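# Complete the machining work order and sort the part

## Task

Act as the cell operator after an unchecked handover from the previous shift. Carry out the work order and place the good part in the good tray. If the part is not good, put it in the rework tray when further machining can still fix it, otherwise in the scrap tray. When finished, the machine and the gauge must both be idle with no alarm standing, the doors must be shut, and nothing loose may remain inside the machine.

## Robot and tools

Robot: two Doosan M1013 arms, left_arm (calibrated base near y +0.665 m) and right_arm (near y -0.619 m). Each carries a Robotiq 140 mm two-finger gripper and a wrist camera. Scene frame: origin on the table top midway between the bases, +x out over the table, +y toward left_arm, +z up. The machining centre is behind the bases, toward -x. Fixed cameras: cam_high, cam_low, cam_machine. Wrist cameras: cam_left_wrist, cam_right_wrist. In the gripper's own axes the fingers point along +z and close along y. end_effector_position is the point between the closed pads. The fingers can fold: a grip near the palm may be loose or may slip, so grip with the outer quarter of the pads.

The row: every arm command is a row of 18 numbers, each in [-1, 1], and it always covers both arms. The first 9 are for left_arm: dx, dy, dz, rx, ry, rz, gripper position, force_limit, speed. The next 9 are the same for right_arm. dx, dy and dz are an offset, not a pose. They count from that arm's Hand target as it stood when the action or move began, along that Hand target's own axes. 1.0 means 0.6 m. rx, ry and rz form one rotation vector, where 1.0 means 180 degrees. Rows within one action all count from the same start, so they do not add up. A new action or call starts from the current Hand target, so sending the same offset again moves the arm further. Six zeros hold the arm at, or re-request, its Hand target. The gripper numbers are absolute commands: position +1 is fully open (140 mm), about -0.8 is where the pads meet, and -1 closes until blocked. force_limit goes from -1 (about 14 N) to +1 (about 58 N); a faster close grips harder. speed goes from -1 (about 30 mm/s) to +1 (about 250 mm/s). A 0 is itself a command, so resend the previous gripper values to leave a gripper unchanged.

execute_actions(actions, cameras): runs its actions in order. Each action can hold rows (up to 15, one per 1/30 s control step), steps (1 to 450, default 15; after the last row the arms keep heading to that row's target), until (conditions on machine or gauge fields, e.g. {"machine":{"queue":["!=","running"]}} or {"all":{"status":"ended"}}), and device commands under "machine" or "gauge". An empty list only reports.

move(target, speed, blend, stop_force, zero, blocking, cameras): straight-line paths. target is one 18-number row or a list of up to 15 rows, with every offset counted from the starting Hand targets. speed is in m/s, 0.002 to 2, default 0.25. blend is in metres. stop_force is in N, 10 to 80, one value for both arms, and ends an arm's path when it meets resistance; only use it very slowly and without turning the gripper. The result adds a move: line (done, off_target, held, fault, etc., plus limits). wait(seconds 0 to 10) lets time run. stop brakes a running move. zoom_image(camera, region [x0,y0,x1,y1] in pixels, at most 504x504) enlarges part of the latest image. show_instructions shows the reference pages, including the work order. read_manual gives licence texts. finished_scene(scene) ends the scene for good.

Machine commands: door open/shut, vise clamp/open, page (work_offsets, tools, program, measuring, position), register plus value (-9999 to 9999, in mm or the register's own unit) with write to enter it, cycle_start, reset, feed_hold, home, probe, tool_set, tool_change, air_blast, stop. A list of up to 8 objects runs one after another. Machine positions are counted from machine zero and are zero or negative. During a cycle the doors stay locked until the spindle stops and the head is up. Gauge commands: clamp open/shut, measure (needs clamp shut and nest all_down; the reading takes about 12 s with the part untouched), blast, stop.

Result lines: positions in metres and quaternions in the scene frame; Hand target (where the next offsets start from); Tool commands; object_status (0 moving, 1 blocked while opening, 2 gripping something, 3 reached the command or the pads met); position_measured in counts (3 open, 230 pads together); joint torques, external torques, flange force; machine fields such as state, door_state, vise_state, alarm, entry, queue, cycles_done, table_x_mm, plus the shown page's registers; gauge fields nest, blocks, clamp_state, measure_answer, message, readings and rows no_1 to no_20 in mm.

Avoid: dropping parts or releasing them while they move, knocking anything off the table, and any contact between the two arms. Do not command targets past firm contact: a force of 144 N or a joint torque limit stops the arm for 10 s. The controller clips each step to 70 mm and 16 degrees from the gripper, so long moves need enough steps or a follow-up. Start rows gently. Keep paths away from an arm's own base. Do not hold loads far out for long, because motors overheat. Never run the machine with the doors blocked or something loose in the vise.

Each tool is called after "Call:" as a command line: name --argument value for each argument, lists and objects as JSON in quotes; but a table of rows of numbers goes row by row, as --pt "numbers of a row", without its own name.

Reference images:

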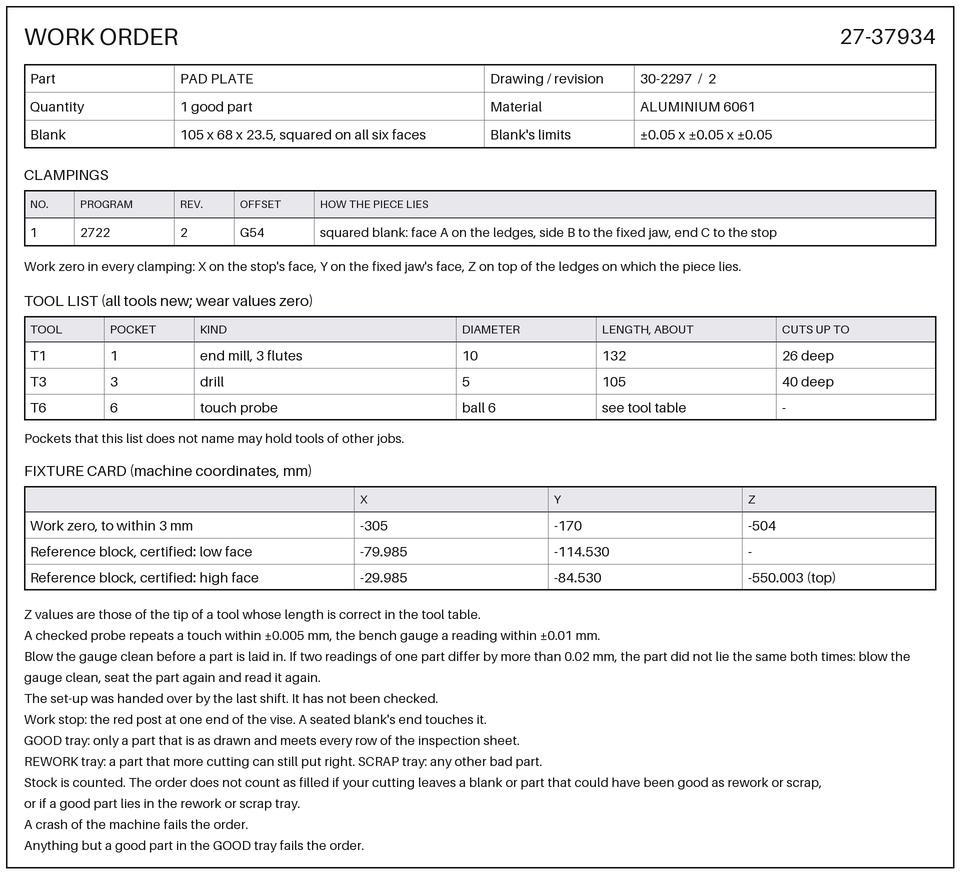

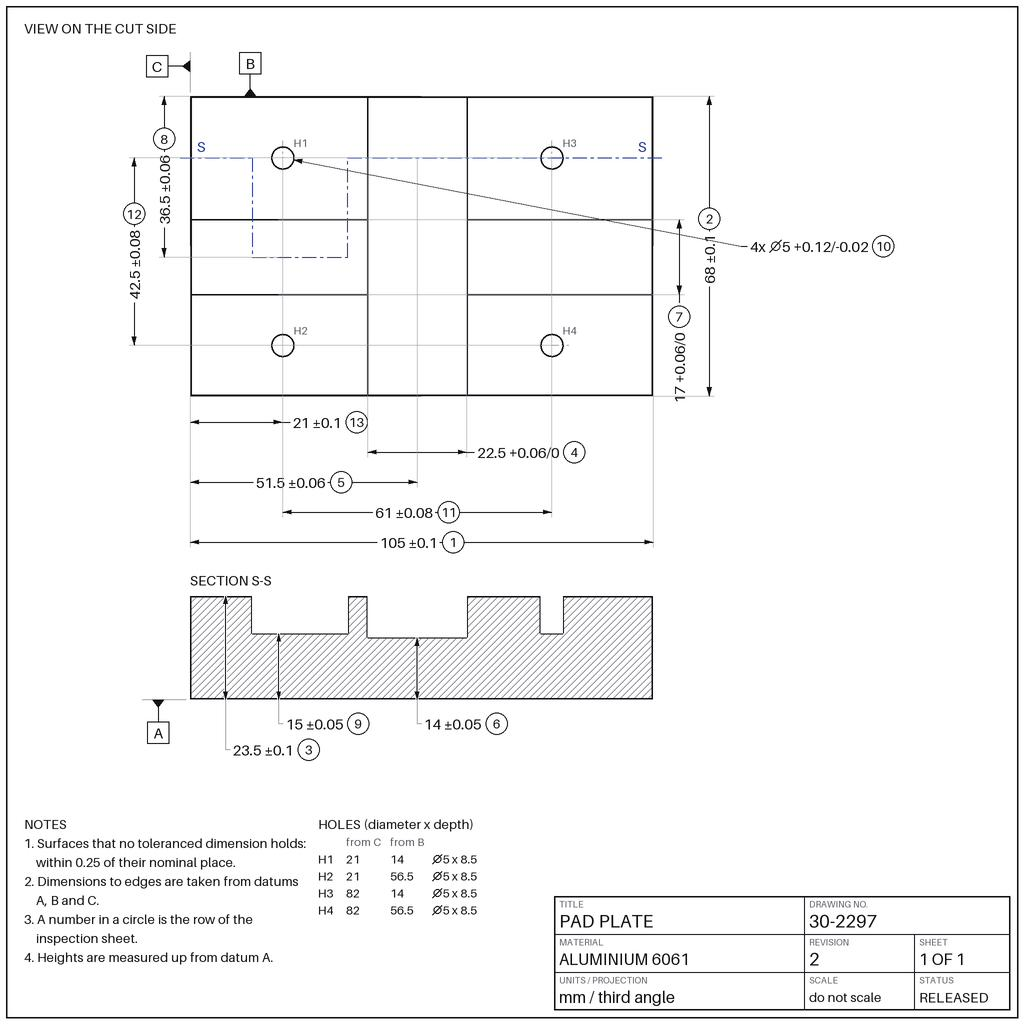

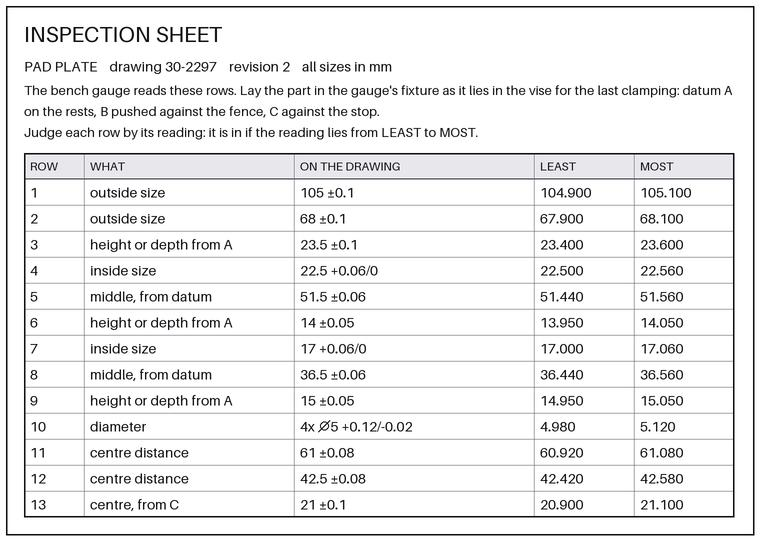

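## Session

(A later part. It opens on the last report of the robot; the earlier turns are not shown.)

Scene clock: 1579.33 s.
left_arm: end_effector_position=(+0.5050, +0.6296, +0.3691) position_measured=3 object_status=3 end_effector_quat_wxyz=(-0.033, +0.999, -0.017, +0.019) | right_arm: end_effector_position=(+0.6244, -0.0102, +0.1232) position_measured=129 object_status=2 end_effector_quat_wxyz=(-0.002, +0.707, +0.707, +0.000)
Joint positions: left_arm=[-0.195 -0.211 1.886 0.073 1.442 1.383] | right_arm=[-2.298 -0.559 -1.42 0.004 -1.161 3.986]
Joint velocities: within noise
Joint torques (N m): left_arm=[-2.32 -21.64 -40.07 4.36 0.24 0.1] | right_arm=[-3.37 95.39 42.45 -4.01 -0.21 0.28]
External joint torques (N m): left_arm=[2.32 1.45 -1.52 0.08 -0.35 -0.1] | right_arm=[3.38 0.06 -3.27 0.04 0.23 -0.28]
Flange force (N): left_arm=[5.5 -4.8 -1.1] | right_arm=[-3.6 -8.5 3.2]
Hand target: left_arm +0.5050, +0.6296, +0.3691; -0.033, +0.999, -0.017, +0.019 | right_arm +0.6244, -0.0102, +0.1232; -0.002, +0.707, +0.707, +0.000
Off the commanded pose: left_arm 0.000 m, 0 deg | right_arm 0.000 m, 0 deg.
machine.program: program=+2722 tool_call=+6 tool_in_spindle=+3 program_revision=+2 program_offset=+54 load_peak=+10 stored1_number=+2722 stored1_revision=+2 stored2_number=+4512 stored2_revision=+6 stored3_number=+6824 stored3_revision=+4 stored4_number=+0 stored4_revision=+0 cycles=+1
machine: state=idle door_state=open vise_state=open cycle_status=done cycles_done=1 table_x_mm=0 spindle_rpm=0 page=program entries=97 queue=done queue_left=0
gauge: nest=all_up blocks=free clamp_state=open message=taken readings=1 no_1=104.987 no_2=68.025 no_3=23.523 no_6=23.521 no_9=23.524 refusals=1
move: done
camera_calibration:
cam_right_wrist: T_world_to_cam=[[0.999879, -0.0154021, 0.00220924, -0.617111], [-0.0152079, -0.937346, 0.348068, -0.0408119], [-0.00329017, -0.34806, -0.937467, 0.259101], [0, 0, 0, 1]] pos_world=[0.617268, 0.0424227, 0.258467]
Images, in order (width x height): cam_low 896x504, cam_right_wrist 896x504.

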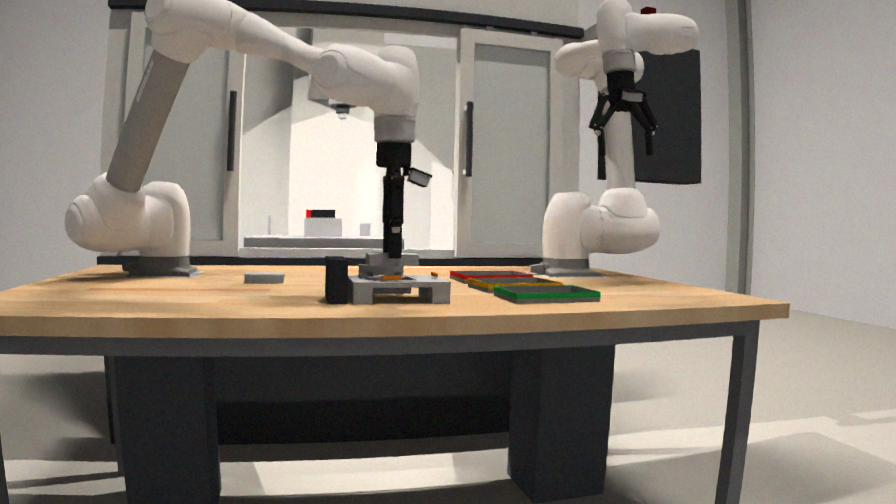

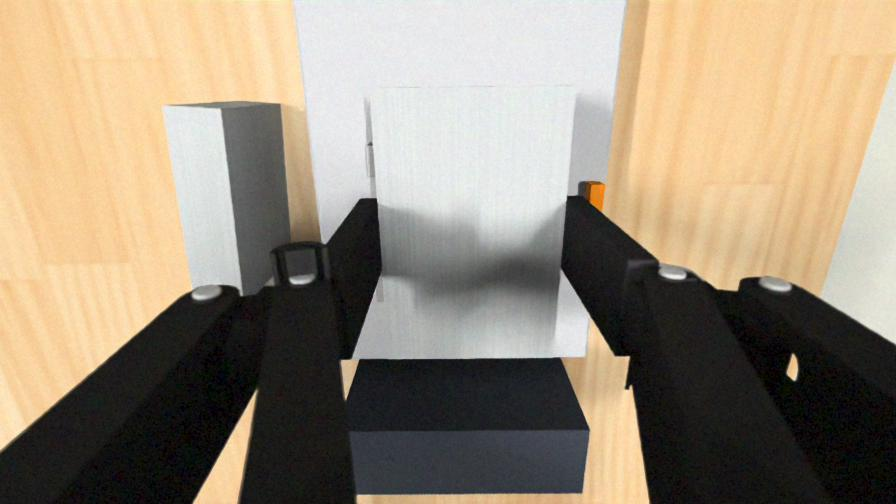

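Call:
move --target '[0,0,0,0,0,0,1,1,1,0,0.002,0.043,0,0,0,-1,0,-1]' --speed 0.012 --stop_force 12 --cameras '[]'

Call:
execute_actions --actions '[{"rows":[[0,0,0,0,0,0,1,1,1,0,0,0,0,0,0,0.2,0,-0.9]],"steps":45}]' --cameras '["cam_right_wrist"]'

Call:
move --target '[0,0,0,0,0,0,1,1,1,0,0,-0.15,0,0,0,0.2,0,-0.9]' --speed 0.12 --cameras '[]'

Call:
execute_actions --actions '[{"gauge":{"clamp":"shut"},"steps":150,"until":{"gauge":{"clamp_state":"shut"}}},{"steps":45},{"gauge":{"measure":true},"steps":420,"until":{"gauge":{"readings":[">=",2]}}}]' --cameras '["cam_right_wrist"]'

Scene clock: 1593.00 s.
left_arm: end_effector_position=(+0.5050, +0.6296, +0.3691) position_measured=3 object_status=3 end_effector_quat_wxyz=(-0.033, +0.999, -0.017, +0.019) | right_arm: end_effector_position=(+0.6255, -0.0101, +0.0973) position_measured=129 object_status=2 end_effector_quat_wxyz=(-0.002, +0.707, +0.707, +0.000)
Joint positions: left_arm=[-0.195 -0.211 1.886 0.073 1.442 1.383] | right_arm=[-2.298 -0.578 -1.44 0.004 -1.122 3.985]
Joint velocities: within noise
Joint torques (N m): left_arm=[-2.36 -21.52 -39.9 4.38 0.2 0.05] | right_arm=[-3.62 95.31 42.04 -3.9 -0.01 0.28]
External joint torques (N m): left_arm=[2.38 1.35 -1.61 0.05 -0.31 -0.05] | right_arm=[3.57 1.74 -3.23 -0.04 0.04 -0.28]
Flange force (N): left_arm=[5.5 -5.1 -1.3] | right_arm=[-5.0 -10.2 1.5]
Hand target: left_arm +0.5050, +0.6296, +0.3691; -0.033, +0.999, -0.017, +0.019 | right_arm +0.6255, -0.0101, +0.0974; -0.002, +0.707, +0.707, +0.000
Off the commanded pose: left_arm 0.000 m, 0 deg | right_arm 0.000 m, 0 deg.
machine.program: program=+2722 tool_call=+6 tool_in_spindle=+3 program_revision=+2 program_offset=+54 load_peak=+10 stored1_number=+2722 stored1_revision=+2 stored2_number=+4512 stored2_revision=+6 stored3_number=+6824 stored3_revision=+4 stored4_number=+0 stored4_revision=+0 cycles=+1
machine: state=idle door_state=open vise_state=open cycle_status=done cycles_done=1 table_x_mm=0 spindle_rpm=0 page=program entries=97 queue=done queue_left=0
gauge: nest=all_up blocks=free clamp_state=open message=taken readings=1 no_1=104.987 no_2=68.025 no_3=23.523 no_6=23.521 no_9=23.524 refusals=1
move: done
No camera images: "cameras" was empty.

Scene clock: 1594.70 s.
left_arm: end_effector_position=(+0.5050, +0.6296, +0.3691) position_measured=3 object_status=3 end_effector_quat_wxyz=(-0.033, +0.999, -0.017, +0.019) | right_arm: end_effector_position=(+0.6255, -0.0101, +0.0973) position_measured=104 object_status=3 end_effector_quat_wxyz=(-0.002, +0.707, +0.707, +0.000)
Joint positions: left_arm=[-0.195 -0.211 1.886 0.073 1.442 1.383] | right_arm=[-2.298 -0.578 -1.44 0.004 -1.122 3.985]
Joint velocities: within noise
Joint torques (N m): left_arm=[-2.24 -22.09 -40.09 4.31 0.15 0.04] | right_arm=[-3.71 91.73 39.7 -3.9 0.03 0.29]
External joint torques (N m): left_arm=[2.37 1.89 -1.41 0.13 -0.25 -0.04] | right_arm=[3.65 5.31 -0.95 -0.04 0 -0.29]
Flange force (N): left_arm=[6.1 -5.0 -1.0] | right_arm=[-4.6 -10.0 -3.0]
Hand target: left_arm +0.5050, +0.6296, +0.3691; -0.033, +0.999, -0.017, +0.019 | right_arm +0.6255, -0.0101, +0.0974; -0.002, +0.707, +0.707, +0.000
Off the commanded pose: left_arm 0.000 m, 0 deg | right_arm 0.000 m, 0 deg.
machine.program: program=+2722 tool_call=+6 tool_in_spindle=+3 program_revision=+2 program_offset=+54 load_peak=+10 stored1_number=+2722 stored1_revision=+2 stored2_number=+4512 stored2_revision=+6 stored3_number=+6824 stored3_revision=+4 stored4_number=+0 stored4_revision=+0 cycles=+1
machine: state=idle door_state=open vise_state=open cycle_status=done cycles_done=1 table_x_mm=0 spindle_rpm=0 page=program entries=97 queue=done queue_left=0
gauge: nest=some_down blocks=free clamp_state=open message=taken readings=1 no_1=104.987 no_2=68.025 no_3=23.523 no_6=23.521 no_9=23.524 refusals=1
camera_calibration:
cam_right_wrist: T_world_to_cam=[[0.99988, -0.0153085, 0.00217422, -0.618148], [-0.015108, -0.937347, 0.348068, -0.0317482], [-0.00329042, -0.34806, -0.937467, 0.234859], [0, 0, 0, 1]] pos_world=[0.618368, 0.0425228, 0.232567]
Images, in order (width x height): cam_right_wrist 896x504.

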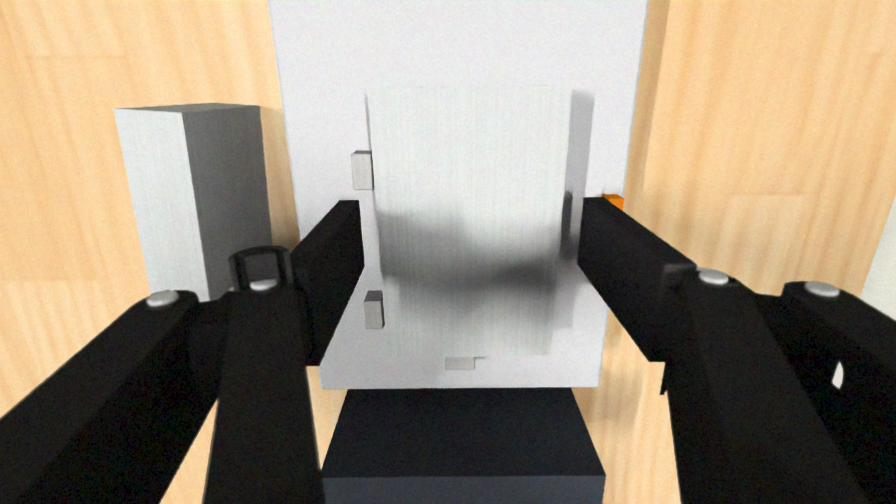

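Scene clock: 1595.87 s.
left_arm: end_effector_position=(+0.5050, +0.6296, +0.3691) position_measured=3 object_status=3 end_effector_quat_wxyz=(-0.033, +0.999, -0.017, +0.019) | right_arm: end_effector_position=(+0.6257, -0.0104, +0.1873) position_measured=104 object_status=3 end_effector_quat_wxyz=(-0.002, +0.707, +0.707, +0.000)
Joint positions: left_arm=[-0.195 -0.211 1.886 0.073 1.442 1.383] | right_arm=[-2.299 -0.524 -1.355 0.004 -1.262 3.985]
Joint velocities: within noise
Joint torques (N m): left_arm=[-2.28 -21.59 -39.94 4.37 0.16 0.03] | right_arm=[-3.58 88.67 41.52 -4.2 -0.07 0.3]
External joint torques (N m): left_arm=[2.31 1.27 -1.76 0.09 -0.27 -0.03] | right_arm=[3.58 5.28 -0.71 0.06 0.1 -0.3]
Flange force (N): left_arm=[5.6 -5.0 -1.7] | right_arm=[-4.7 -10.0 -1.7]
Hand target: left_arm +0.5050, +0.6296, +0.3691; -0.033, +0.999, -0.017, +0.019 | right_arm +0.6257, -0.0104, +0.1874; -0.002, +0.707, +0.707, +0.000
Off the commanded pose: left_arm 0.000 m, 0 deg | right_arm 0.000 m, 0 deg.
machine.program: program=+2722 tool_call=+6 tool_in_spindle=+3 program_revision=+2 program_offset=+54 load_peak=+10 stored1_number=+2722 stored1_revision=+2 stored2_number=+4512 stored2_revision=+6 stored3_number=+6824 stored3_revision=+4 stored4_number=+0 stored4_revision=+0 cycles=+1
machine: state=idle door_state=open vise_state=open cycle_status=done cycles_done=1 table_x_mm=0 spindle_rpm=0 page=program entries=97 queue=done queue_left=0
gauge: nest=some_down blocks=free clamp_state=open message=taken readings=1 no_1=104.987 no_2=68.025 no_3=23.523 no_6=23.521 no_9=23.524 refusals=1
move: done
No camera images: "cameras" was empty.

Scene clock: 1612.80 s.
left_arm: end_effector_position=(+0.5050, +0.6296, +0.3691) position_measured=3 object_status=3 end_effector_quat_wxyz=(-0.033, +0.999, -0.017, +0.019) | right_arm: end_effector_position=(+0.6257, -0.0104, +0.1874) position_measured=104 object_status=3 end_effector_quat_wxyz=(-0.002, +0.707, +0.707, +0.000)
Joint positions: left_arm=[-0.195 -0.211 1.886 0.073 1.442 1.383] | right_arm=[-2.299 -0.524 -1.355 0.004 -1.262 3.985]
Joint velocities: within noise
Joint torques (N m): left_arm=[-2.32 -21.49 -40.05 4.37 0.17 0.06] | right_arm=[-3.66 89.23 42.01 -4.16 0.05 0.3]
External joint torques (N m): left_arm=[2.38 1.23 -1.61 0.08 -0.28 -0.06] | right_arm=[3.64 4.98 -1.12 0.01 -0.02 -0.3]
External joint torques at the end of the 1st action: left_arm=[2.68 1.34 -1.73 0.14 -0.31 -0.09] | right_arm=[3.57 5.63 -1.06 -0.01 0.01 -0.33]
External joint torques at the end of the 2nd action: left_arm=[2.33 1.36 -1.83 0.13 -0.26 -0.05] | right_arm=[3.61 4.77 -1.21 -0.02 -0.03 -0.32]
Flange force (N): left_arm=[5.3 -5.1 -1.4] | right_arm=[-5.0 -10.3 -1.3]
Flange force at the end of the 1st action (N): left_arm=[5.8 -5.7 -1.5] | right_arm=[-5.7 -10.9 -1.6]
Flange force at the end of the 2nd action (N): left_arm=[5.8 -5.0 -1.8] | right_arm=[-5.0 -10.2 -1.1]
Hand target: left_arm +0.5050, +0.6296, +0.3691; -0.033, +0.999, -0.017, +0.019 | right_arm +0.6257, -0.0104, +0.1874; -0.002, +0.707, +0.707, +0.000
Tool commands: left_gripper/position=+1.0 left_gripper/force_limit=+1.0 left_gripper/speed=+1.0 right_gripper/position=+0.2 right_gripper/force_limit=+0.0 right_gripper/speed=-0.9
Off the commanded pose: left_arm 0.000 m, 0 deg | right_arm 0.000 m, 0 deg.
machine.program: program=+2722 tool_call=+6 tool_in_spindle=+3 program_revision=+2 program_offset=+54 load_peak=+10 stored1_number=+2722 stored1_revision=+2 stored2_number=+4512 stored2_revision=+6 stored3_number=+6824 stored3_revision=+4 stored4_number=+0 stored4_revision=+0 cycles=+1
machine: state=idle door_state=open vise_state=open cycle_status=done cycles_done=1 table_x_mm=0 spindle_rpm=0 page=program entries=97 queue=done queue_left=0
gauge: nest=all_down blocks=all clamp_state=shut message=taken readings=2 no_1=104.991 no_2=68.026 no_3=23.524 no_4=22.523 no_5=51.489 no_6=14.005 no_7=17.024 no_8=36.506 no_9=15.000 no_10=5.004 no_11=61.001 no_12=42.503 no_13=20.987 refusals=1
camera_calibration:
cam_right_wrist: T_world_to_cam=[[0.99988, -0.0153085, 0.00217422, -0.618549], [-0.015108, -0.937347, 0.348068, -0.0633525], [-0.00329042, -0.34806, -0.937467, 0.319127], [0, 0, 0, 1]] pos_world=[0.618568, 0.0422228, 0.322567]
Images, in order (width x height): cam_right_wrist 896x504.

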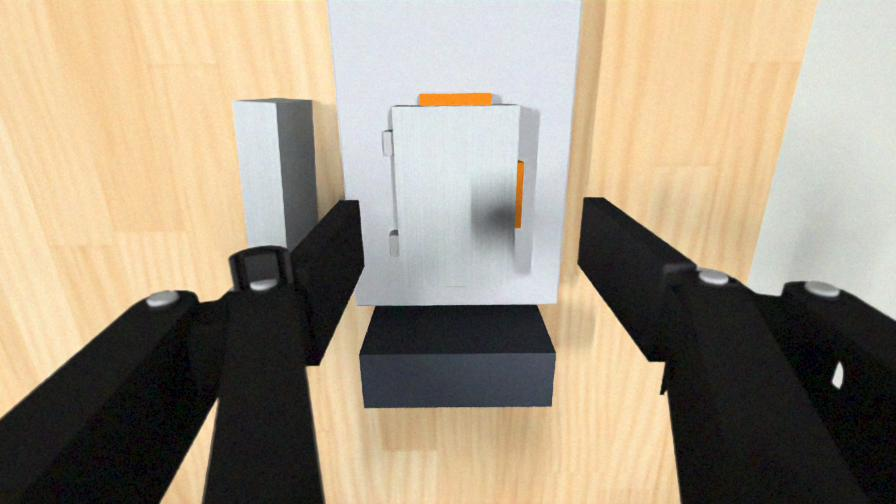

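Call:
move --target '[0,0,0,0,0,0,1,1,1,-0.733,-0.283,-0.25,0,0,0,0.2,0,-0.9]' --speed 0.3 --cameras '[]'

Call:
execute_actions --actions '[{"gauge":{"clamp":"open"},"machine":[{"vise":"clamp"},{"door":"shut"}],"steps":120}]' --cameras '[]'

Call:
move --target '[0.212,0.6285,0.016,-0.007,-0.0262,-0.5109,0.35,0,0,0,0,0,0,0,0,0.2,0,-0.9]' --speed 0.3 --cameras '["cam_left_wrist"]'

Scene clock: 1657.33 s.
left_arm: end_effector_position=(+0.5050, +0.6296, +0.3691) position_measured=3 object_status=3 end_effector_quat_wxyz=(-0.033, +0.999, -0.017, +0.019) | right_arm: end_effector_position=(+0.4561, -0.4506, +0.3362) position_measured=104 object_status=3 end_effector_quat_wxyz=(-0.002, +0.707, +0.707, +0.000)
Joint positions: left_arm=[-0.195 -0.211 1.886 0.073 1.442 1.383] | right_arm=[-2.685 0.169 -1.91 0.004 -1.401 3.6]
Joint velocities: within noise
Joint torques (N m): left_arm=[-2.35 -21.38 -39.98 4.39 0.23 0.07] | right_arm=[-3.91 22.45 43.49 -4.32 0.07 0.5]
External joint torques (N m): left_arm=[2.24 1.26 -1.64 0.04 -0.35 -0.07] | right_arm=[3.86 2.19 -1.35 0.05 -0.06 -0.5]
Flange force (N): left_arm=[5.4 -4.7 -1.3] | right_arm=[4.7 -8.5 1.4]
Hand target: left_arm +0.5050, +0.6296, +0.3691; -0.033, +0.999, -0.017, +0.019 | right_arm +0.4561, -0.4506, +0.3363; -0.002, +0.707, +0.707, +0.000
Off the commanded pose: left_arm 0.000 m, 0 deg | right_arm 0.000 m, 0 deg.
machine.program: program=+2722 tool_call=+6 tool_in_spindle=+3 program_revision=+2 program_offset=+54 load_peak=+10 stored1_number=+2722 stored1_revision=+2 stored2_number=+4512 stored2_revision=+6 stored3_number=+6824 stored3_revision=+4 stored4_number=+0 stored4_revision=+0 cycles=+1
machine: state=idle door_state=open vise_state=open cycle_status=done cycles_done=1 table_x_mm=0 spindle_rpm=0 page=program entries=97 queue=done queue_left=0
gauge: nest=all_down blocks=all clamp_state=shut message=taken readings=2 no_1=104.991 no_2=68.026 no_3=23.524 no_4=22.523 no_5=51.489 no_6=14.005 no_7=17.024 no_8=36.506 no_9=15.000 no_10=5.004 no_11=61.001 no_12=42.503 no_13=20.987 refusals=1
move: done
No camera images: "cameras" was empty.

Scene clock: 1661.53 s.
left_arm: end_effector_position=(+0.5050, +0.6296, +0.3691) position_measured=3 object_status=3 end_effector_quat_wxyz=(-0.033, +0.999, -0.017, +0.019) | right_arm: end_effector_position=(+0.4561, -0.4506, +0.3363) position_measured=104 object_status=3 end_effector_quat_wxyz=(-0.002, +0.707, +0.707, +0.000)
Joint positions: left_arm=[-0.195 -0.211 1.886 0.073 1.442 1.383] | right_arm=[-2.685 0.169 -1.91 0.004 -1.401 3.6]
Joint velocities: within noise
Joint torques (N m): left_arm=[-2.23 -21.67 -40.03 4.37 0.19 0.07] | right_arm=[-3.71 22.97 43.5 -4.27 0.02 0.27]
External joint torques (N m): left_arm=[2.19 1.45 -1.58 0.07 -0.31 -0.07] | right_arm=[3.58 1.89 -1.33 -0.01 -0.01 -0.27]
Flange force (N): left_arm=[5.6 -4.6 -1.3] | right_arm=[4.8 -7.9 1.6]
Hand target: left_arm +0.5050, +0.6296, +0.3691; -0.033, +0.999, -0.017, +0.019 | right_arm +0.4561, -0.4506, +0.3363; -0.002, +0.707, +0.707, +0.000
Tool commands: left_gripper/position=+1.0 left_gripper/force_limit=+1.0 left_gripper/speed=+1.0 right_gripper/position=+0.2 right_gripper/force_limit=+0.0 right_gripper/speed=-0.9
Off the commanded pose: left_arm 0.000 m, 0 deg | right_arm 0.000 m, 0 deg.
machine.program: program=+2722 tool_call=+6 tool_in_spindle=+3 program_revision=+2 program_offset=+54 load_peak=+10 stored1_number=+2722 stored1_revision=+2 stored2_number=+4512 stored2_revision=+6 stored3_number=+6824 stored3_revision=+4 stored4_number=+0 stored4_revision=+0 cycles=+1
machine: state=idle door_state=shut vise_state=closed_empty cycle_status=done cycles_done=1 table_x_mm=0 spindle_rpm=0 page=program entries=97 queue=done queue_left=0
gauge: nest=all_down blocks=all clamp_state=open message=taken readings=2 no_1=104.991 no_2=68.026 no_3=23.524 no_4=22.523 no_5=51.489 no_6=14.005 no_7=17.024 no_8=36.506 no_9=15.000 no_10=5.004 no_11=61.001 no_12=42.503 no_13=20.987 refusals=1
No camera images: "cameras" was empty.

Scene clock: 1664.77 s.
left_arm: end_effector_position=(+0.6197, +0.2496, +0.3391) position_measured=85 object_status=3 end_effector_quat_wxyz=(+0.000, +0.707, +0.707, +0.000) | right_arm: end_effector_position=(+0.4561, -0.4506, +0.3363) position_measured=104 object_status=3 end_effector_quat_wxyz=(-0.002, +0.707, +0.707, +0.000)
Joint positions: left_arm=[-0.676 0.223 1.502 0 1.417 -0.695] | right_arm=[-2.685 0.169 -1.91 0.004 -1.401 3.6]
Joint velocities: within noise
Joint torques (N m): left_arm=[-2.71 -66.39 -39.81 4.16 0.27 -0.11] | right_arm=[-3.62 22.91 43.46 -4.28 -0.01 0.29]
External joint torques (N m): left_arm=[2.72 2.2 -1.44 0.12 -0.24 0.11] | right_arm=[3.49 1.84 -1.39 0.01 0.02 -0.29]
Flange force (N): left_arm=[-0.6 7.7 -1.2] | right_arm=[4.5 -7.8 1.7]
Hand target: left_arm +0.6197, +0.2495, +0.3391; +0.000, +0.707, +0.707, +0.000 | right_arm +0.4561, -0.4506, +0.3363; -0.002, +0.707, +0.707, +0.000
Off the commanded pose: left_arm 0.000 m, 0 deg | right_arm 0.000 m, 0 deg.
machine.program: program=+2722 tool_call=+6 tool_in_spindle=+3 program_revision=+2 program_offset=+54 load_peak=+10 stored1_number=+2722 stored1_revision=+2 stored2_number=+4512 stored2_revision=+6 stored3_number=+6824 stored3_revision=+4 stored4_number=+0 stored4_revision=+0 cycles=+1
machine: state=idle door_state=shut vise_state=closed_empty cycle_status=done cycles_done=1 table_x_mm=0 spindle_rpm=0 page=program entries=97 queue=done queue_left=0
gauge: nest=all_down blocks=all clamp_state=open message=taken readings=2 no_1=104.991 no_2=68.026 no_3=23.524 no_4=22.523 no_5=51.489 no_6=14.005 no_7=17.024 no_8=36.506 no_9=15.000 no_10=5.004 no_11=61.001 no_12=42.503 no_13=20.987 refusals=1
move: done
camera_calibration:
cam_left_wrist: T_world_to_cam=[[0.999805, -0.0196695, 0.00145192, -0.606437], [-0.0188363, -0.930439, 0.365964, 0.116752], [-0.0058474, -0.36592, -0.930628, 0.55725], [0, 0, 0, 1]] pos_world=[0.611777, 0.300611, 0.476746]
Images, in order (width x height): cam_left_wrist 896x504.

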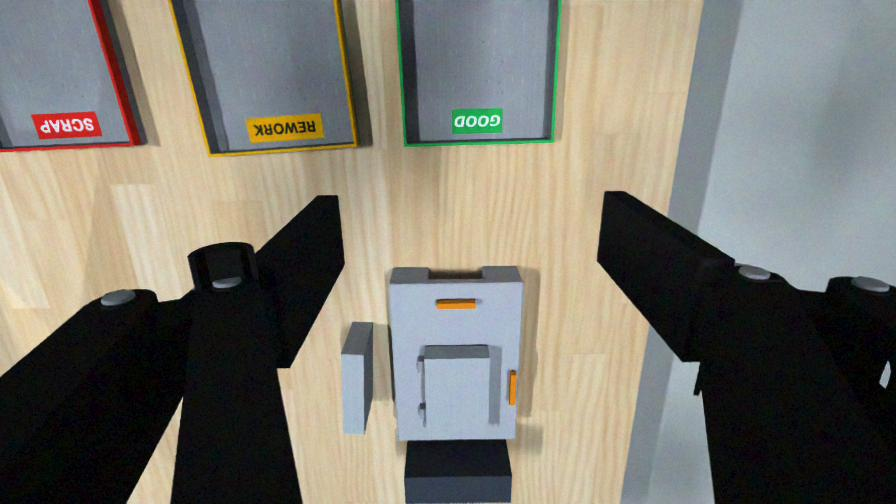

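Call:
move --target '[-0.449,-0.006,0.232,0,0,0,0.35,0,0,0,0,0,0,0,0,0.2,0,-0.9]' --speed 0.25 --cameras '["cam_left_wrist"]'

Scene clock: 1679.13 s.
left_arm: end_effector_position=(+0.6162, -0.0198, +0.1999) position_measured=85 object_status=3 end_effector_quat_wxyz=(+0.000, +0.707, +0.707, +0.000) | right_arm: end_effector_position=(+0.4561, -0.4506, +0.3363) position_measured=104 object_status=3 end_effector_quat_wxyz=(-0.002, +0.707, +0.707, +0.000)
Joint positions: left_arm=[-0.916 0.572 1.255 0 1.315 -0.935] | right_arm=[-2.685 0.169 -1.91 0.004 -1.401 3.6]
Joint velocities: within noise
Joint torques (N m): left_arm=[-2.64 -102.32 -38.42 4.14 0.38 -0.01] | right_arm=[-3.91 23.02 43.5 -4.31 0.02 0.31]
External joint torques (N m): left_arm=[2.97 6.23 -1.82 0.03 -0.35 0] | right_arm=[3.8 1.77 -1.28 0.03 -0.01 -0.31]
Flange force (N): left_arm=[-9.5 11.9 1.1] | right_arm=[5.2 -7.9 1.5]
Hand target: left_arm +0.6162, -0.0199, +0.1999; +0.000, +0.707, +0.707, +0.000 | right_arm +0.4561, -0.4506, +0.3363; -0.002, +0.707, +0.707, +0.000
Off the commanded pose: left_arm 0.000 m, 0 deg | right_arm 0.000 m, 0 deg.
machine.program: program=+2722 tool_call=+6 tool_in_spindle=+3 program_revision=+2 program_offset=+54 load_peak=+10 stored1_number=+2722 stored1_revision=+2 stored2_number=+4512 stored2_revision=+6 stored3_number=+6824 stored3_revision=+4 stored4_number=+0 stored4_revision=+0 cycles=+1
machine: state=idle door_state=shut vise_state=closed_empty cycle_status=done cycles_done=1 table_x_mm=0 spindle_rpm=0 page=program entries=97 queue=done queue_left=0
gauge: nest=all_down blocks=all clamp_state=open message=taken readings=2 no_1=104.991 no_2=68.026 no_3=23.524 no_4=22.523 no_5=51.489 no_6=14.005 no_7=17.024 no_8=36.506 no_9=15.000 no_10=5.004 no_11=61.001 no_12=42.503 no_13=20.987 refusals=1
move: done
camera_calibration:
cam_left_wrist: T_world_to_cam=[[0.999806, -0.0196338, 0.0015453, -0.608066], [-0.0188372, -0.930439, 0.365962, -0.0829382], [-0.00574741, -0.36592, -0.930629, 0.329083], [0, 0, 0, 1]] pos_world=[0.608277, 0.0313106, 0.337546]
Images, in order (width x height): cam_left_wrist 896x504.

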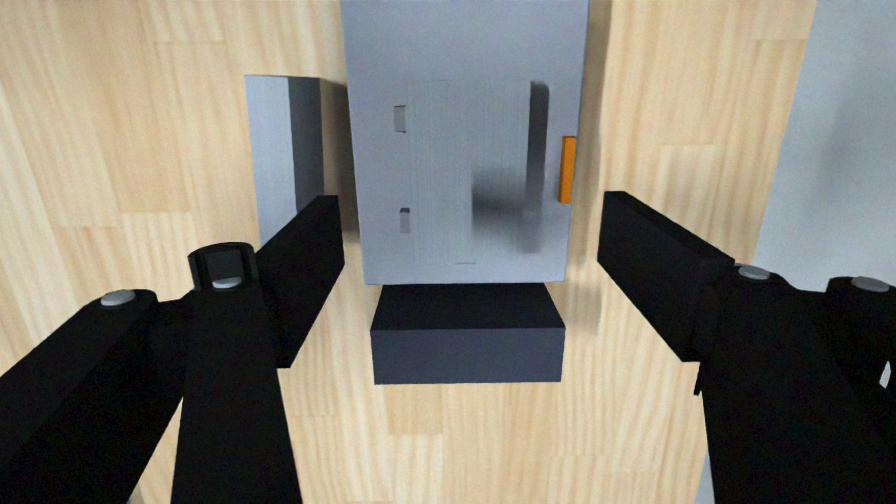

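Call:
move --target '[-0.0067,0.0058,0.1723,0,0,0,0.35,0,0,0,0,0,0,0,0,0.2,0,-0.9]' --speed 0.1 --cameras '["cam_low","cam_left_wrist"]'

Call:
zoom_image --camera "cam_low" --region '[320, 230, 460, 310]'

Scene clock: 1697.37 s.
left_arm: end_effector_position=(+0.6197, -0.0239, +0.0966) position_measured=85 object_status=3 end_effector_quat_wxyz=(+0.000, +0.707, +0.707, +0.000) | right_arm: end_effector_position=(+0.4561, -0.4506, +0.3363) position_measured=104 object_status=3 end_effector_quat_wxyz=(-0.002, +0.707, +0.707, +0.000)
Joint positions: left_arm=[-0.915 0.637 1.343 0 1.162 -0.935] | right_arm=[-2.685 0.169 -1.91 0.004 -1.401 3.6]
Joint velocities: within noise
Joint torques (N m): left_arm=[-2.62 -102.32 -36.92 3.87 0.4 0.06] | right_arm=[-3.89 22.99 43.52 -4.31 0.05 0.27]
External joint torques (N m): left_arm=[1.91 2.66 -1.43 0.08 -0.37 -0.06] | right_arm=[3.77 1.83 -1.39 0.04 -0.04 -0.27]
Flange force (N): left_arm=[-4.5 6.3 1.1] | right_arm=[5.2 -8.1 1.6]
Hand target: left_arm +0.6197, -0.0239, +0.0965; +0.000, +0.707, +0.707, +0.000 | right_arm +0.4561, -0.4506, +0.3363; -0.002, +0.707, +0.707, +0.000
Off the commanded pose: left_arm 0.000 m, 0 deg | right_arm 0.000 m, 0 deg.
machine.program: program=+2722 tool_call=+6 tool_in_spindle=+3 program_revision=+2 program_offset=+54 load_peak=+10 stored1_number=+2722 stored1_revision=+2 stored2_number=+4512 stored2_revision=+6 stored3_number=+6824 stored3_revision=+4 stored4_number=+0 stored4_revision=+0 cycles=+1
machine: state=idle door_state=shut vise_state=closed_empty cycle_status=done cycles_done=1 table_x_mm=0 spindle_rpm=0 page=program entries=97 queue=done queue_left=0
gauge: nest=all_down blocks=all clamp_state=open message=taken readings=2 no_1=104.991 no_2=68.026 no_3=23.524 no_4=22.523 no_5=51.489 no_6=14.005 no_7=17.024 no_8=36.506 no_9=15.000 no_10=5.004 no_11=61.001 no_12=42.503 no_13=20.987 refusals=1
move: done
camera_calibration:
cam_left_wrist: T_world_to_cam=[[0.999805, -0.0196695, 0.00145192, -0.611463], [-0.0188363, -0.930439, 0.365964, -0.0488476], [-0.0058474, -0.36592, -0.930628, 0.231437], [0, 0, 0, 1]] pos_world=[0.611777, 0.0272106, 0.234146]
Images, in order (width x height): cam_low 896x504, cam_left_wrist 896x504.

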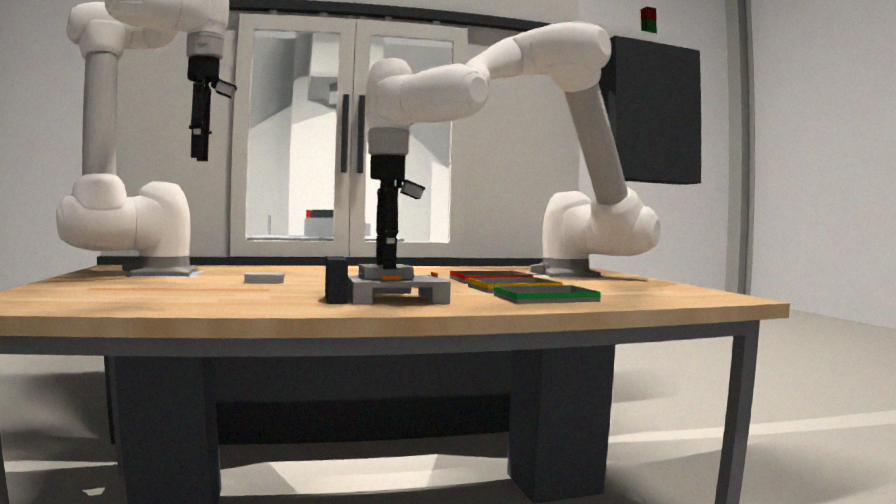

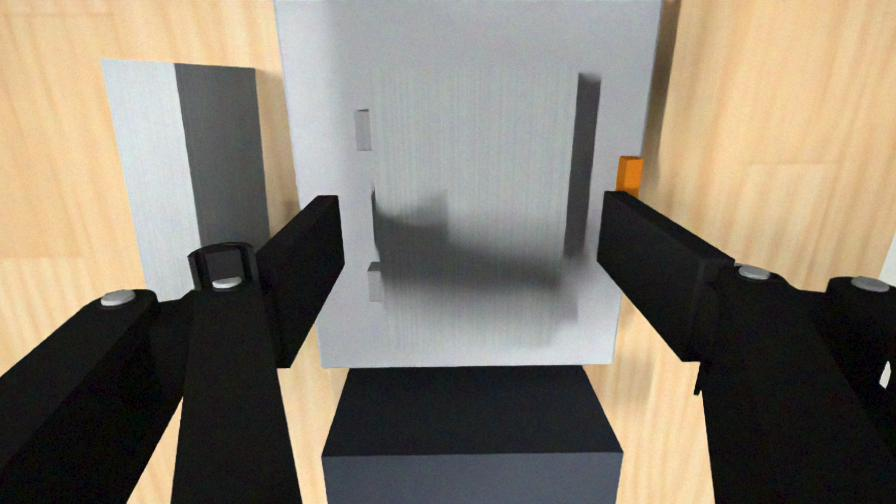

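Scaled by 3.600.

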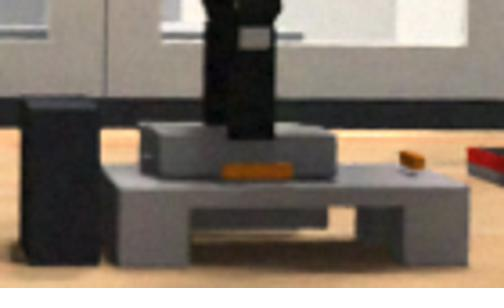

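Call:
move --target '[0,0.001,0.004,0,0,0,0.35,0,0,0,0,0,0,0,0,0.2,0,-0.9]' --speed 0.05 --cameras '[]'

Call:
execute_actions --actions '[{"rows":[[0,0,0,0,0,0,-1,0,-1,0,0,0,0,0,0,0.2,0,-0.9]],"steps":75}]' --cameras '[]'

Call:
move --pt "0 0 -0.17 0 0 0 -1 0 -1 0 0 0 0 0 0 0.2 0 -0.9" --pt "0.45 0.02 -0.25 0 0 0 -1 0 -1 0 0 0 0 0 0 0.2 0 -0.9" --speed '[0.1,0.2]' --blend '[0.03,0]' --cameras '["cam_left_wrist","cam_low"]'

Scene clock: 1711.97 s.
left_arm: end_effector_position=(+0.6203, -0.0239, +0.0941) position_measured=85 object_status=3 end_effector_quat_wxyz=(+0.000, +0.707, +0.707, +0.000) | right_arm: end_effector_position=(+0.4561, -0.4506, +0.3363) position_measured=104 object_status=3 end_effector_quat_wxyz=(-0.002, +0.707, +0.707, +0.000)
Joint positions: left_arm=[-0.915 0.639 1.344 0 1.159 -0.934] | right_arm=[-2.685 0.169 -1.91 0.004 -1.401 3.6]
Joint velocities: within noise
Joint torques (N m): left_arm=[-2.76 -102.54 -36.73 3.89 0.21 0.07] | right_arm=[-3.72 23.02 43.53 -4.31 -0.01 0.29]
External joint torques (N m): left_arm=[2.74 2.9 -1.49 0.07 -0.18 -0.07] | right_arm=[3.62 1.76 -1.39 0.04 0.02 -0.29]
Flange force (N): left_arm=[-4.5 7.5 1.0] | right_arm=[4.9 -7.8 1.8]
Hand target: left_arm +0.6203, -0.0239, +0.0941; +0.000, +0.707, +0.707, +0.000 | right_arm +0.4561, -0.4506, +0.3363; -0.002, +0.707, +0.707, +0.000
Off the commanded pose: left_arm 0.000 m, 0 deg | right_arm 0.000 m, 0 deg.
machine.program: program=+2722 tool_call=+6 tool_in_spindle=+3 program_revision=+2 program_offset=+54 load_peak=+10 stored1_number=+2722 stored1_revision=+2 stored2_number=+4512 stored2_revision=+6 stored3_number=+6824 stored3_revision=+4 stored4_number=+0 stored4_revision=+0 cycles=+1
machine: state=idle door_state=shut vise_state=closed_empty cycle_status=done cycles_done=1 table_x_mm=0 spindle_rpm=0 page=program entries=97 queue=done queue_left=0
gauge: nest=all_down blocks=all clamp_state=open message=taken readings=2 no_1=104.991 no_2=68.026 no_3=23.524 no_4=22.523 no_5=51.489 no_6=14.005 no_7=17.024 no_8=36.506 no_9=15.000 no_10=5.004 no_11=61.001 no_12=42.503 no_13=20.987 refusals=1
move: done
No camera images: "cameras" was empty.

Scene clock: 1714.67 s.
left_arm: end_effector_position=(+0.6203, -0.0239, +0.0941) position_measured=129 object_status=2 end_effector_quat_wxyz=(+0.000, +0.707, +0.707, +0.000) | right_arm: end_effector_position=(+0.4561, -0.4506, +0.3363) position_measured=104 object_status=3 end_effector_quat_wxyz=(-0.002, +0.707, +0.707, +0.000)
Joint positions: left_arm=[-0.915 0.639 1.344 0 1.159 -0.934] | right_arm=[-2.685 0.169 -1.91 0.004 -1.401 3.6]
Joint velocities: within noise
Joint torques (N m): left_arm=[0.1 -89.94 -32.58 5.07 -1.77 -0.07] | right_arm=[-3.7 22.91 43.47 -4.32 0.04 0.29]
External joint torques (N m): left_arm=[-0.22 -9.55 -5.48 -1.13 1.8 0.07] | right_arm=[3.53 2.32 -1.22 0.02 -0.04 -0.29]
Flange force (N): left_arm=[-1.5 1.0 -13.4] | right_arm=[4.4 -8.4 1.2]
Hand target: left_arm +0.6203, -0.0239, +0.0941; +0.000, +0.707, +0.707, +0.000 | right_arm +0.4561, -0.4506, +0.3363; -0.002, +0.707, +0.707, +0.000
Off the commanded pose: left_arm 0.000 m, 0 deg | right_arm 0.000 m, 0 deg.
machine.program: program=+2722 tool_call=+6 tool_in_spindle=+3 program_revision=+2 program_offset=+54 load_peak=+10 stored1_number=+2722 stored1_revision=+2 stored2_number=+4512 stored2_revision=+6 stored3_number=+6824 stored3_revision=+4 stored4_number=+0 stored4_revision=+0 cycles=+1
machine: state=idle door_state=shut vise_state=closed_empty cycle_status=done cycles_done=1 table_x_mm=0 spindle_rpm=0 page=program entries=97 queue=done queue_left=0
gauge: nest=some_down blocks=stop clamp_state=open message=taken readings=2 no_1=104.991 no_2=68.026 no_3=23.524 no_4=22.523 no_5=51.489 no_6=14.005 no_7=17.024 no_8=36.506 no_9=15.000 no_10=5.004 no_11=61.001 no_12=42.503 no_13=20.987 refusals=1
No camera images: "cameras" was empty.

Scene clock: 1717.50 s.
left_arm: end_effector_position=(+0.6323, +0.2460, +0.2441) position_measured=129 object_status=2 end_effector_quat_wxyz=(+0.000, +0.707, +0.707, +0.000) | right_arm: end_effector_position=(+0.4561, -0.4506, +0.3363) position_measured=104 object_status=3 end_effector_quat_wxyz=(-0.002, +0.707, +0.707, +0.000)
Joint positions: left_arm=[-0.668 0.277 1.607 0 1.257 -0.688] | right_arm=[-2.685 0.169 -1.91 0.004 -1.401 3.6]
Joint velocities: within noise
Joint torques (N m): left_arm=[-2.88 -72.5 -40.3 4.01 0.71 -0.03] | right_arm=[-3.71 23.05 43.5 -4.27 0.04 0.29]
External joint torques (N m): left_arm=[2.48 4.85 0.7 0.09 -0.68 0.03] | right_arm=[3.55 2.01 -1.27 -0.02 -0.04 -0.29]
Flange force (N): left_arm=[-0.6 6.8 4.4] | right_arm=[4.6 -8.0 1.4]
Hand target: left_arm +0.6322, +0.2461, +0.2441; +0.000, +0.707, +0.707, +0.000 | right_arm +0.4561, -0.4506, +0.3363; -0.002, +0.707, +0.707, +0.000
Off the commanded pose: left_arm 0.000 m, 0 deg | right_arm 0.000 m, 0 deg.
machine.program: program=+2722 tool_call=+6 tool_in_spindle=+3 program_revision=+2 program_offset=+54 load_peak=+10 stored1_number=+2722 stored1_revision=+2 stored2_number=+4512 stored2_revision=+6 stored3_number=+6824 stored3_revision=+4 stored4_number=+0 stored4_revision=+0 cycles=+1
machine: state=idle door_state=shut vise_state=closed_empty cycle_status=done cycles_done=1 table_x_mm=0 spindle_rpm=0 page=program entries=97 queue=done queue_left=0
gauge: nest=all_up blocks=free clamp_state=open message=taken readings=2 no_1=104.991 no_2=68.026 no_3=23.524 no_4=22.523 no_5=51.489 no_6=14.005 no_7=17.024 no_8=36.506 no_9=15.000 no_10=5.004 no_11=61.001 no_12=42.503 no_13=20.987 refusals=1
move: done
camera_calibration:
cam_left_wrist: T_world_to_cam=[[0.999804, -0.0197281, 0.00158136, -0.618996], [-0.0189382, -0.930438, 0.365961, 0.1486], [-0.00574835, -0.365919, -0.930629, 0.467479], [0, 0, 0, 1]] pos_world=[0.624376, 0.29711, 0.381646]
Images, in order (width x height): cam_low 896x504, cam_left_wrist 896x504.

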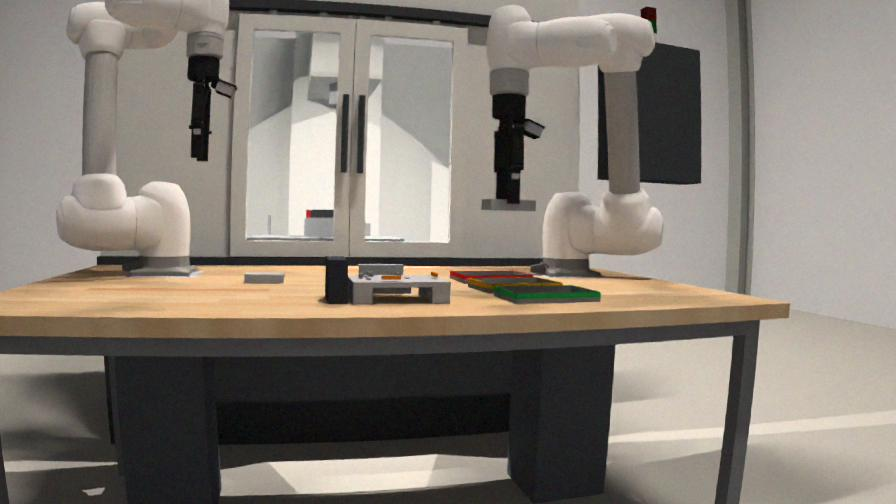

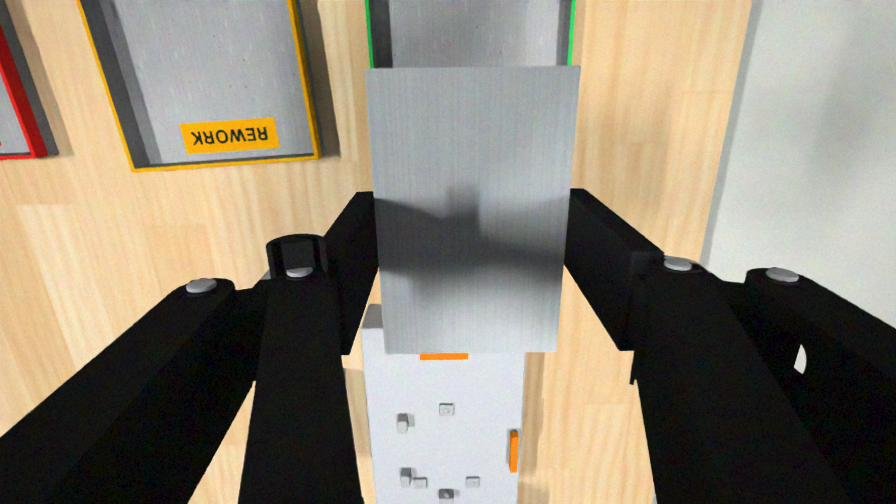

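Call:
move --pt "0.165 0.0145 0 0 0 0 -1 0 -1 0 0 0 0 0 0 0.2 0 -0.9" --pt "0.165 0.0145 0.25 0 0 0 -1 0 -1 0 0 0 0 0 0 0.2 0 -0.9" --speed 0.15 --cameras '["cam_left_wrist","cam_high"]'

Call:
zoom_image --camera "cam_high" --region '[460, 220, 640, 340]'

Scene clock: 1745.53 s.
left_arm: end_effector_position=(+0.6410, +0.3451, +0.0942) position_measured=129 object_status=2 end_effector_quat_wxyz=(+0.000, +0.707, +0.707, +0.000) | right_arm: end_effector_position=(+0.4561, -0.4506, +0.3363) position_measured=104 object_status=3 end_effector_quat_wxyz=(-0.002, +0.707, +0.707, +0.000)
Joint positions: left_arm=[-0.542 0.317 1.853 0 0.972 -0.562] | right_arm=[-2.685 0.169 -1.91 0.004 -1.401 3.6]
Joint velocities: within noise
Joint torques (N m): left_arm=[-2.31 -71.2 -35.31 3.47 0.49 0.06] | right_arm=[-3.78 23.13 43.46 -4.27 0.01 0.26]
External joint torques (N m): left_arm=[2.26 4.5 0.94 0.1 -0.46 -0.06] | right_arm=[3.64 1.68 -1.33 -0.01 -0.01 -0.27]
Flange force (N): left_arm=[0.8 5.4 5.8] | right_arm=[5.0 -7.7 1.6]
Hand target: left_arm +0.6410, +0.3451, +0.0941; +0.000, +0.707, +0.707, +0.000 | right_arm +0.4561, -0.4506, +0.3363; -0.002, +0.707, +0.707, +0.000
Off the commanded pose: left_arm 0.000 m, 0 deg | right_arm 0.000 m, 0 deg.
machine.program: program=+2722 tool_call=+6 tool_in_spindle=+3 program_revision=+2 program_offset=+54 load_peak=+10 stored1_number=+2722 stored1_revision=+2 stored2_number=+4512 stored2_revision=+6 stored3_number=+6824 stored3_revision=+4 stored4_number=+0 stored4_revision=+0 cycles=+1
machine: state=idle door_state=shut vise_state=closed_empty cycle_status=done cycles_done=1 table_x_mm=0 spindle_rpm=0 page=program entries=97 queue=done queue_left=0
gauge: nest=all_up blocks=free clamp_state=open message=taken readings=2 no_1=104.991 no_2=68.026 no_3=23.524 no_4=22.523 no_5=51.489 no_6=14.005 no_7=17.024 no_8=36.506 no_9=15.000 no_10=5.004 no_11=61.001 no_12=42.503 no_13=20.987 refusals=1
move: done
camera_calibration:
cam_left_wrist: T_world_to_cam=[[0.999805, -0.0196695, 0.00145192, -0.625497], [-0.0188363, -0.930439, 0.365964, 0.295764], [-0.0058474, -0.36592, -0.930628, 0.364353], [0, 0, 0, 1]] pos_world=[0.633077, 0.396211, 0.231746]
Images, in order (width x height): cam_high 896x504, cam_left_wrist 896x504.

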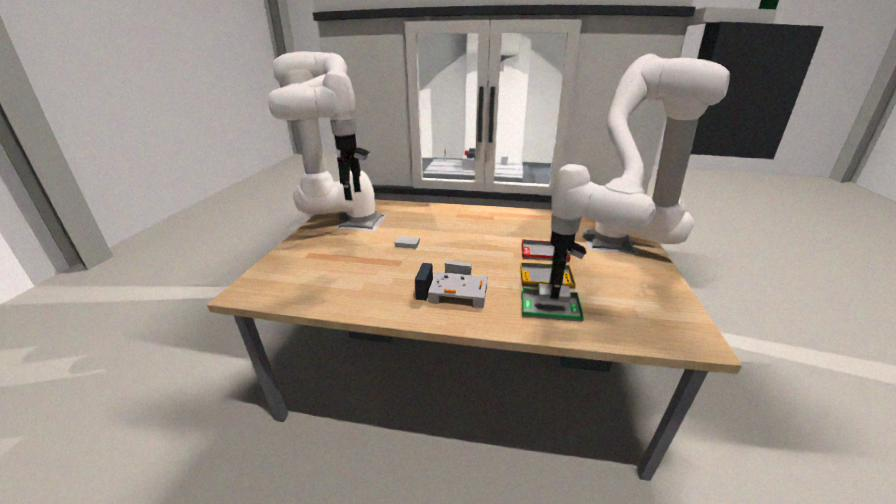

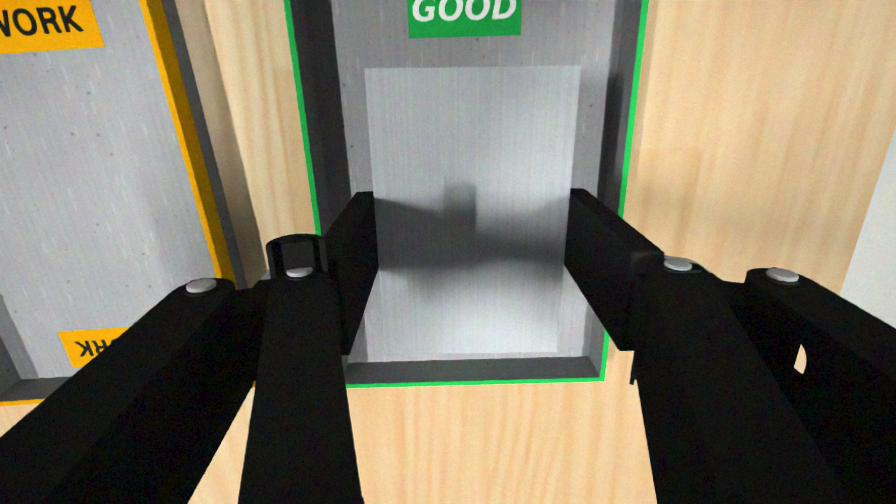

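Scaled by 2.800.

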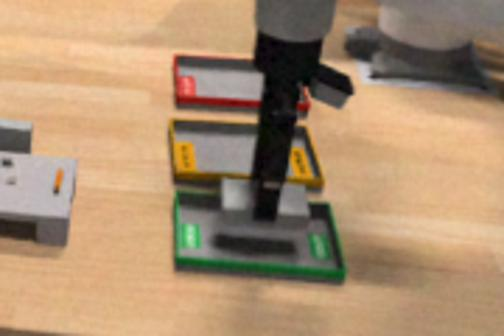

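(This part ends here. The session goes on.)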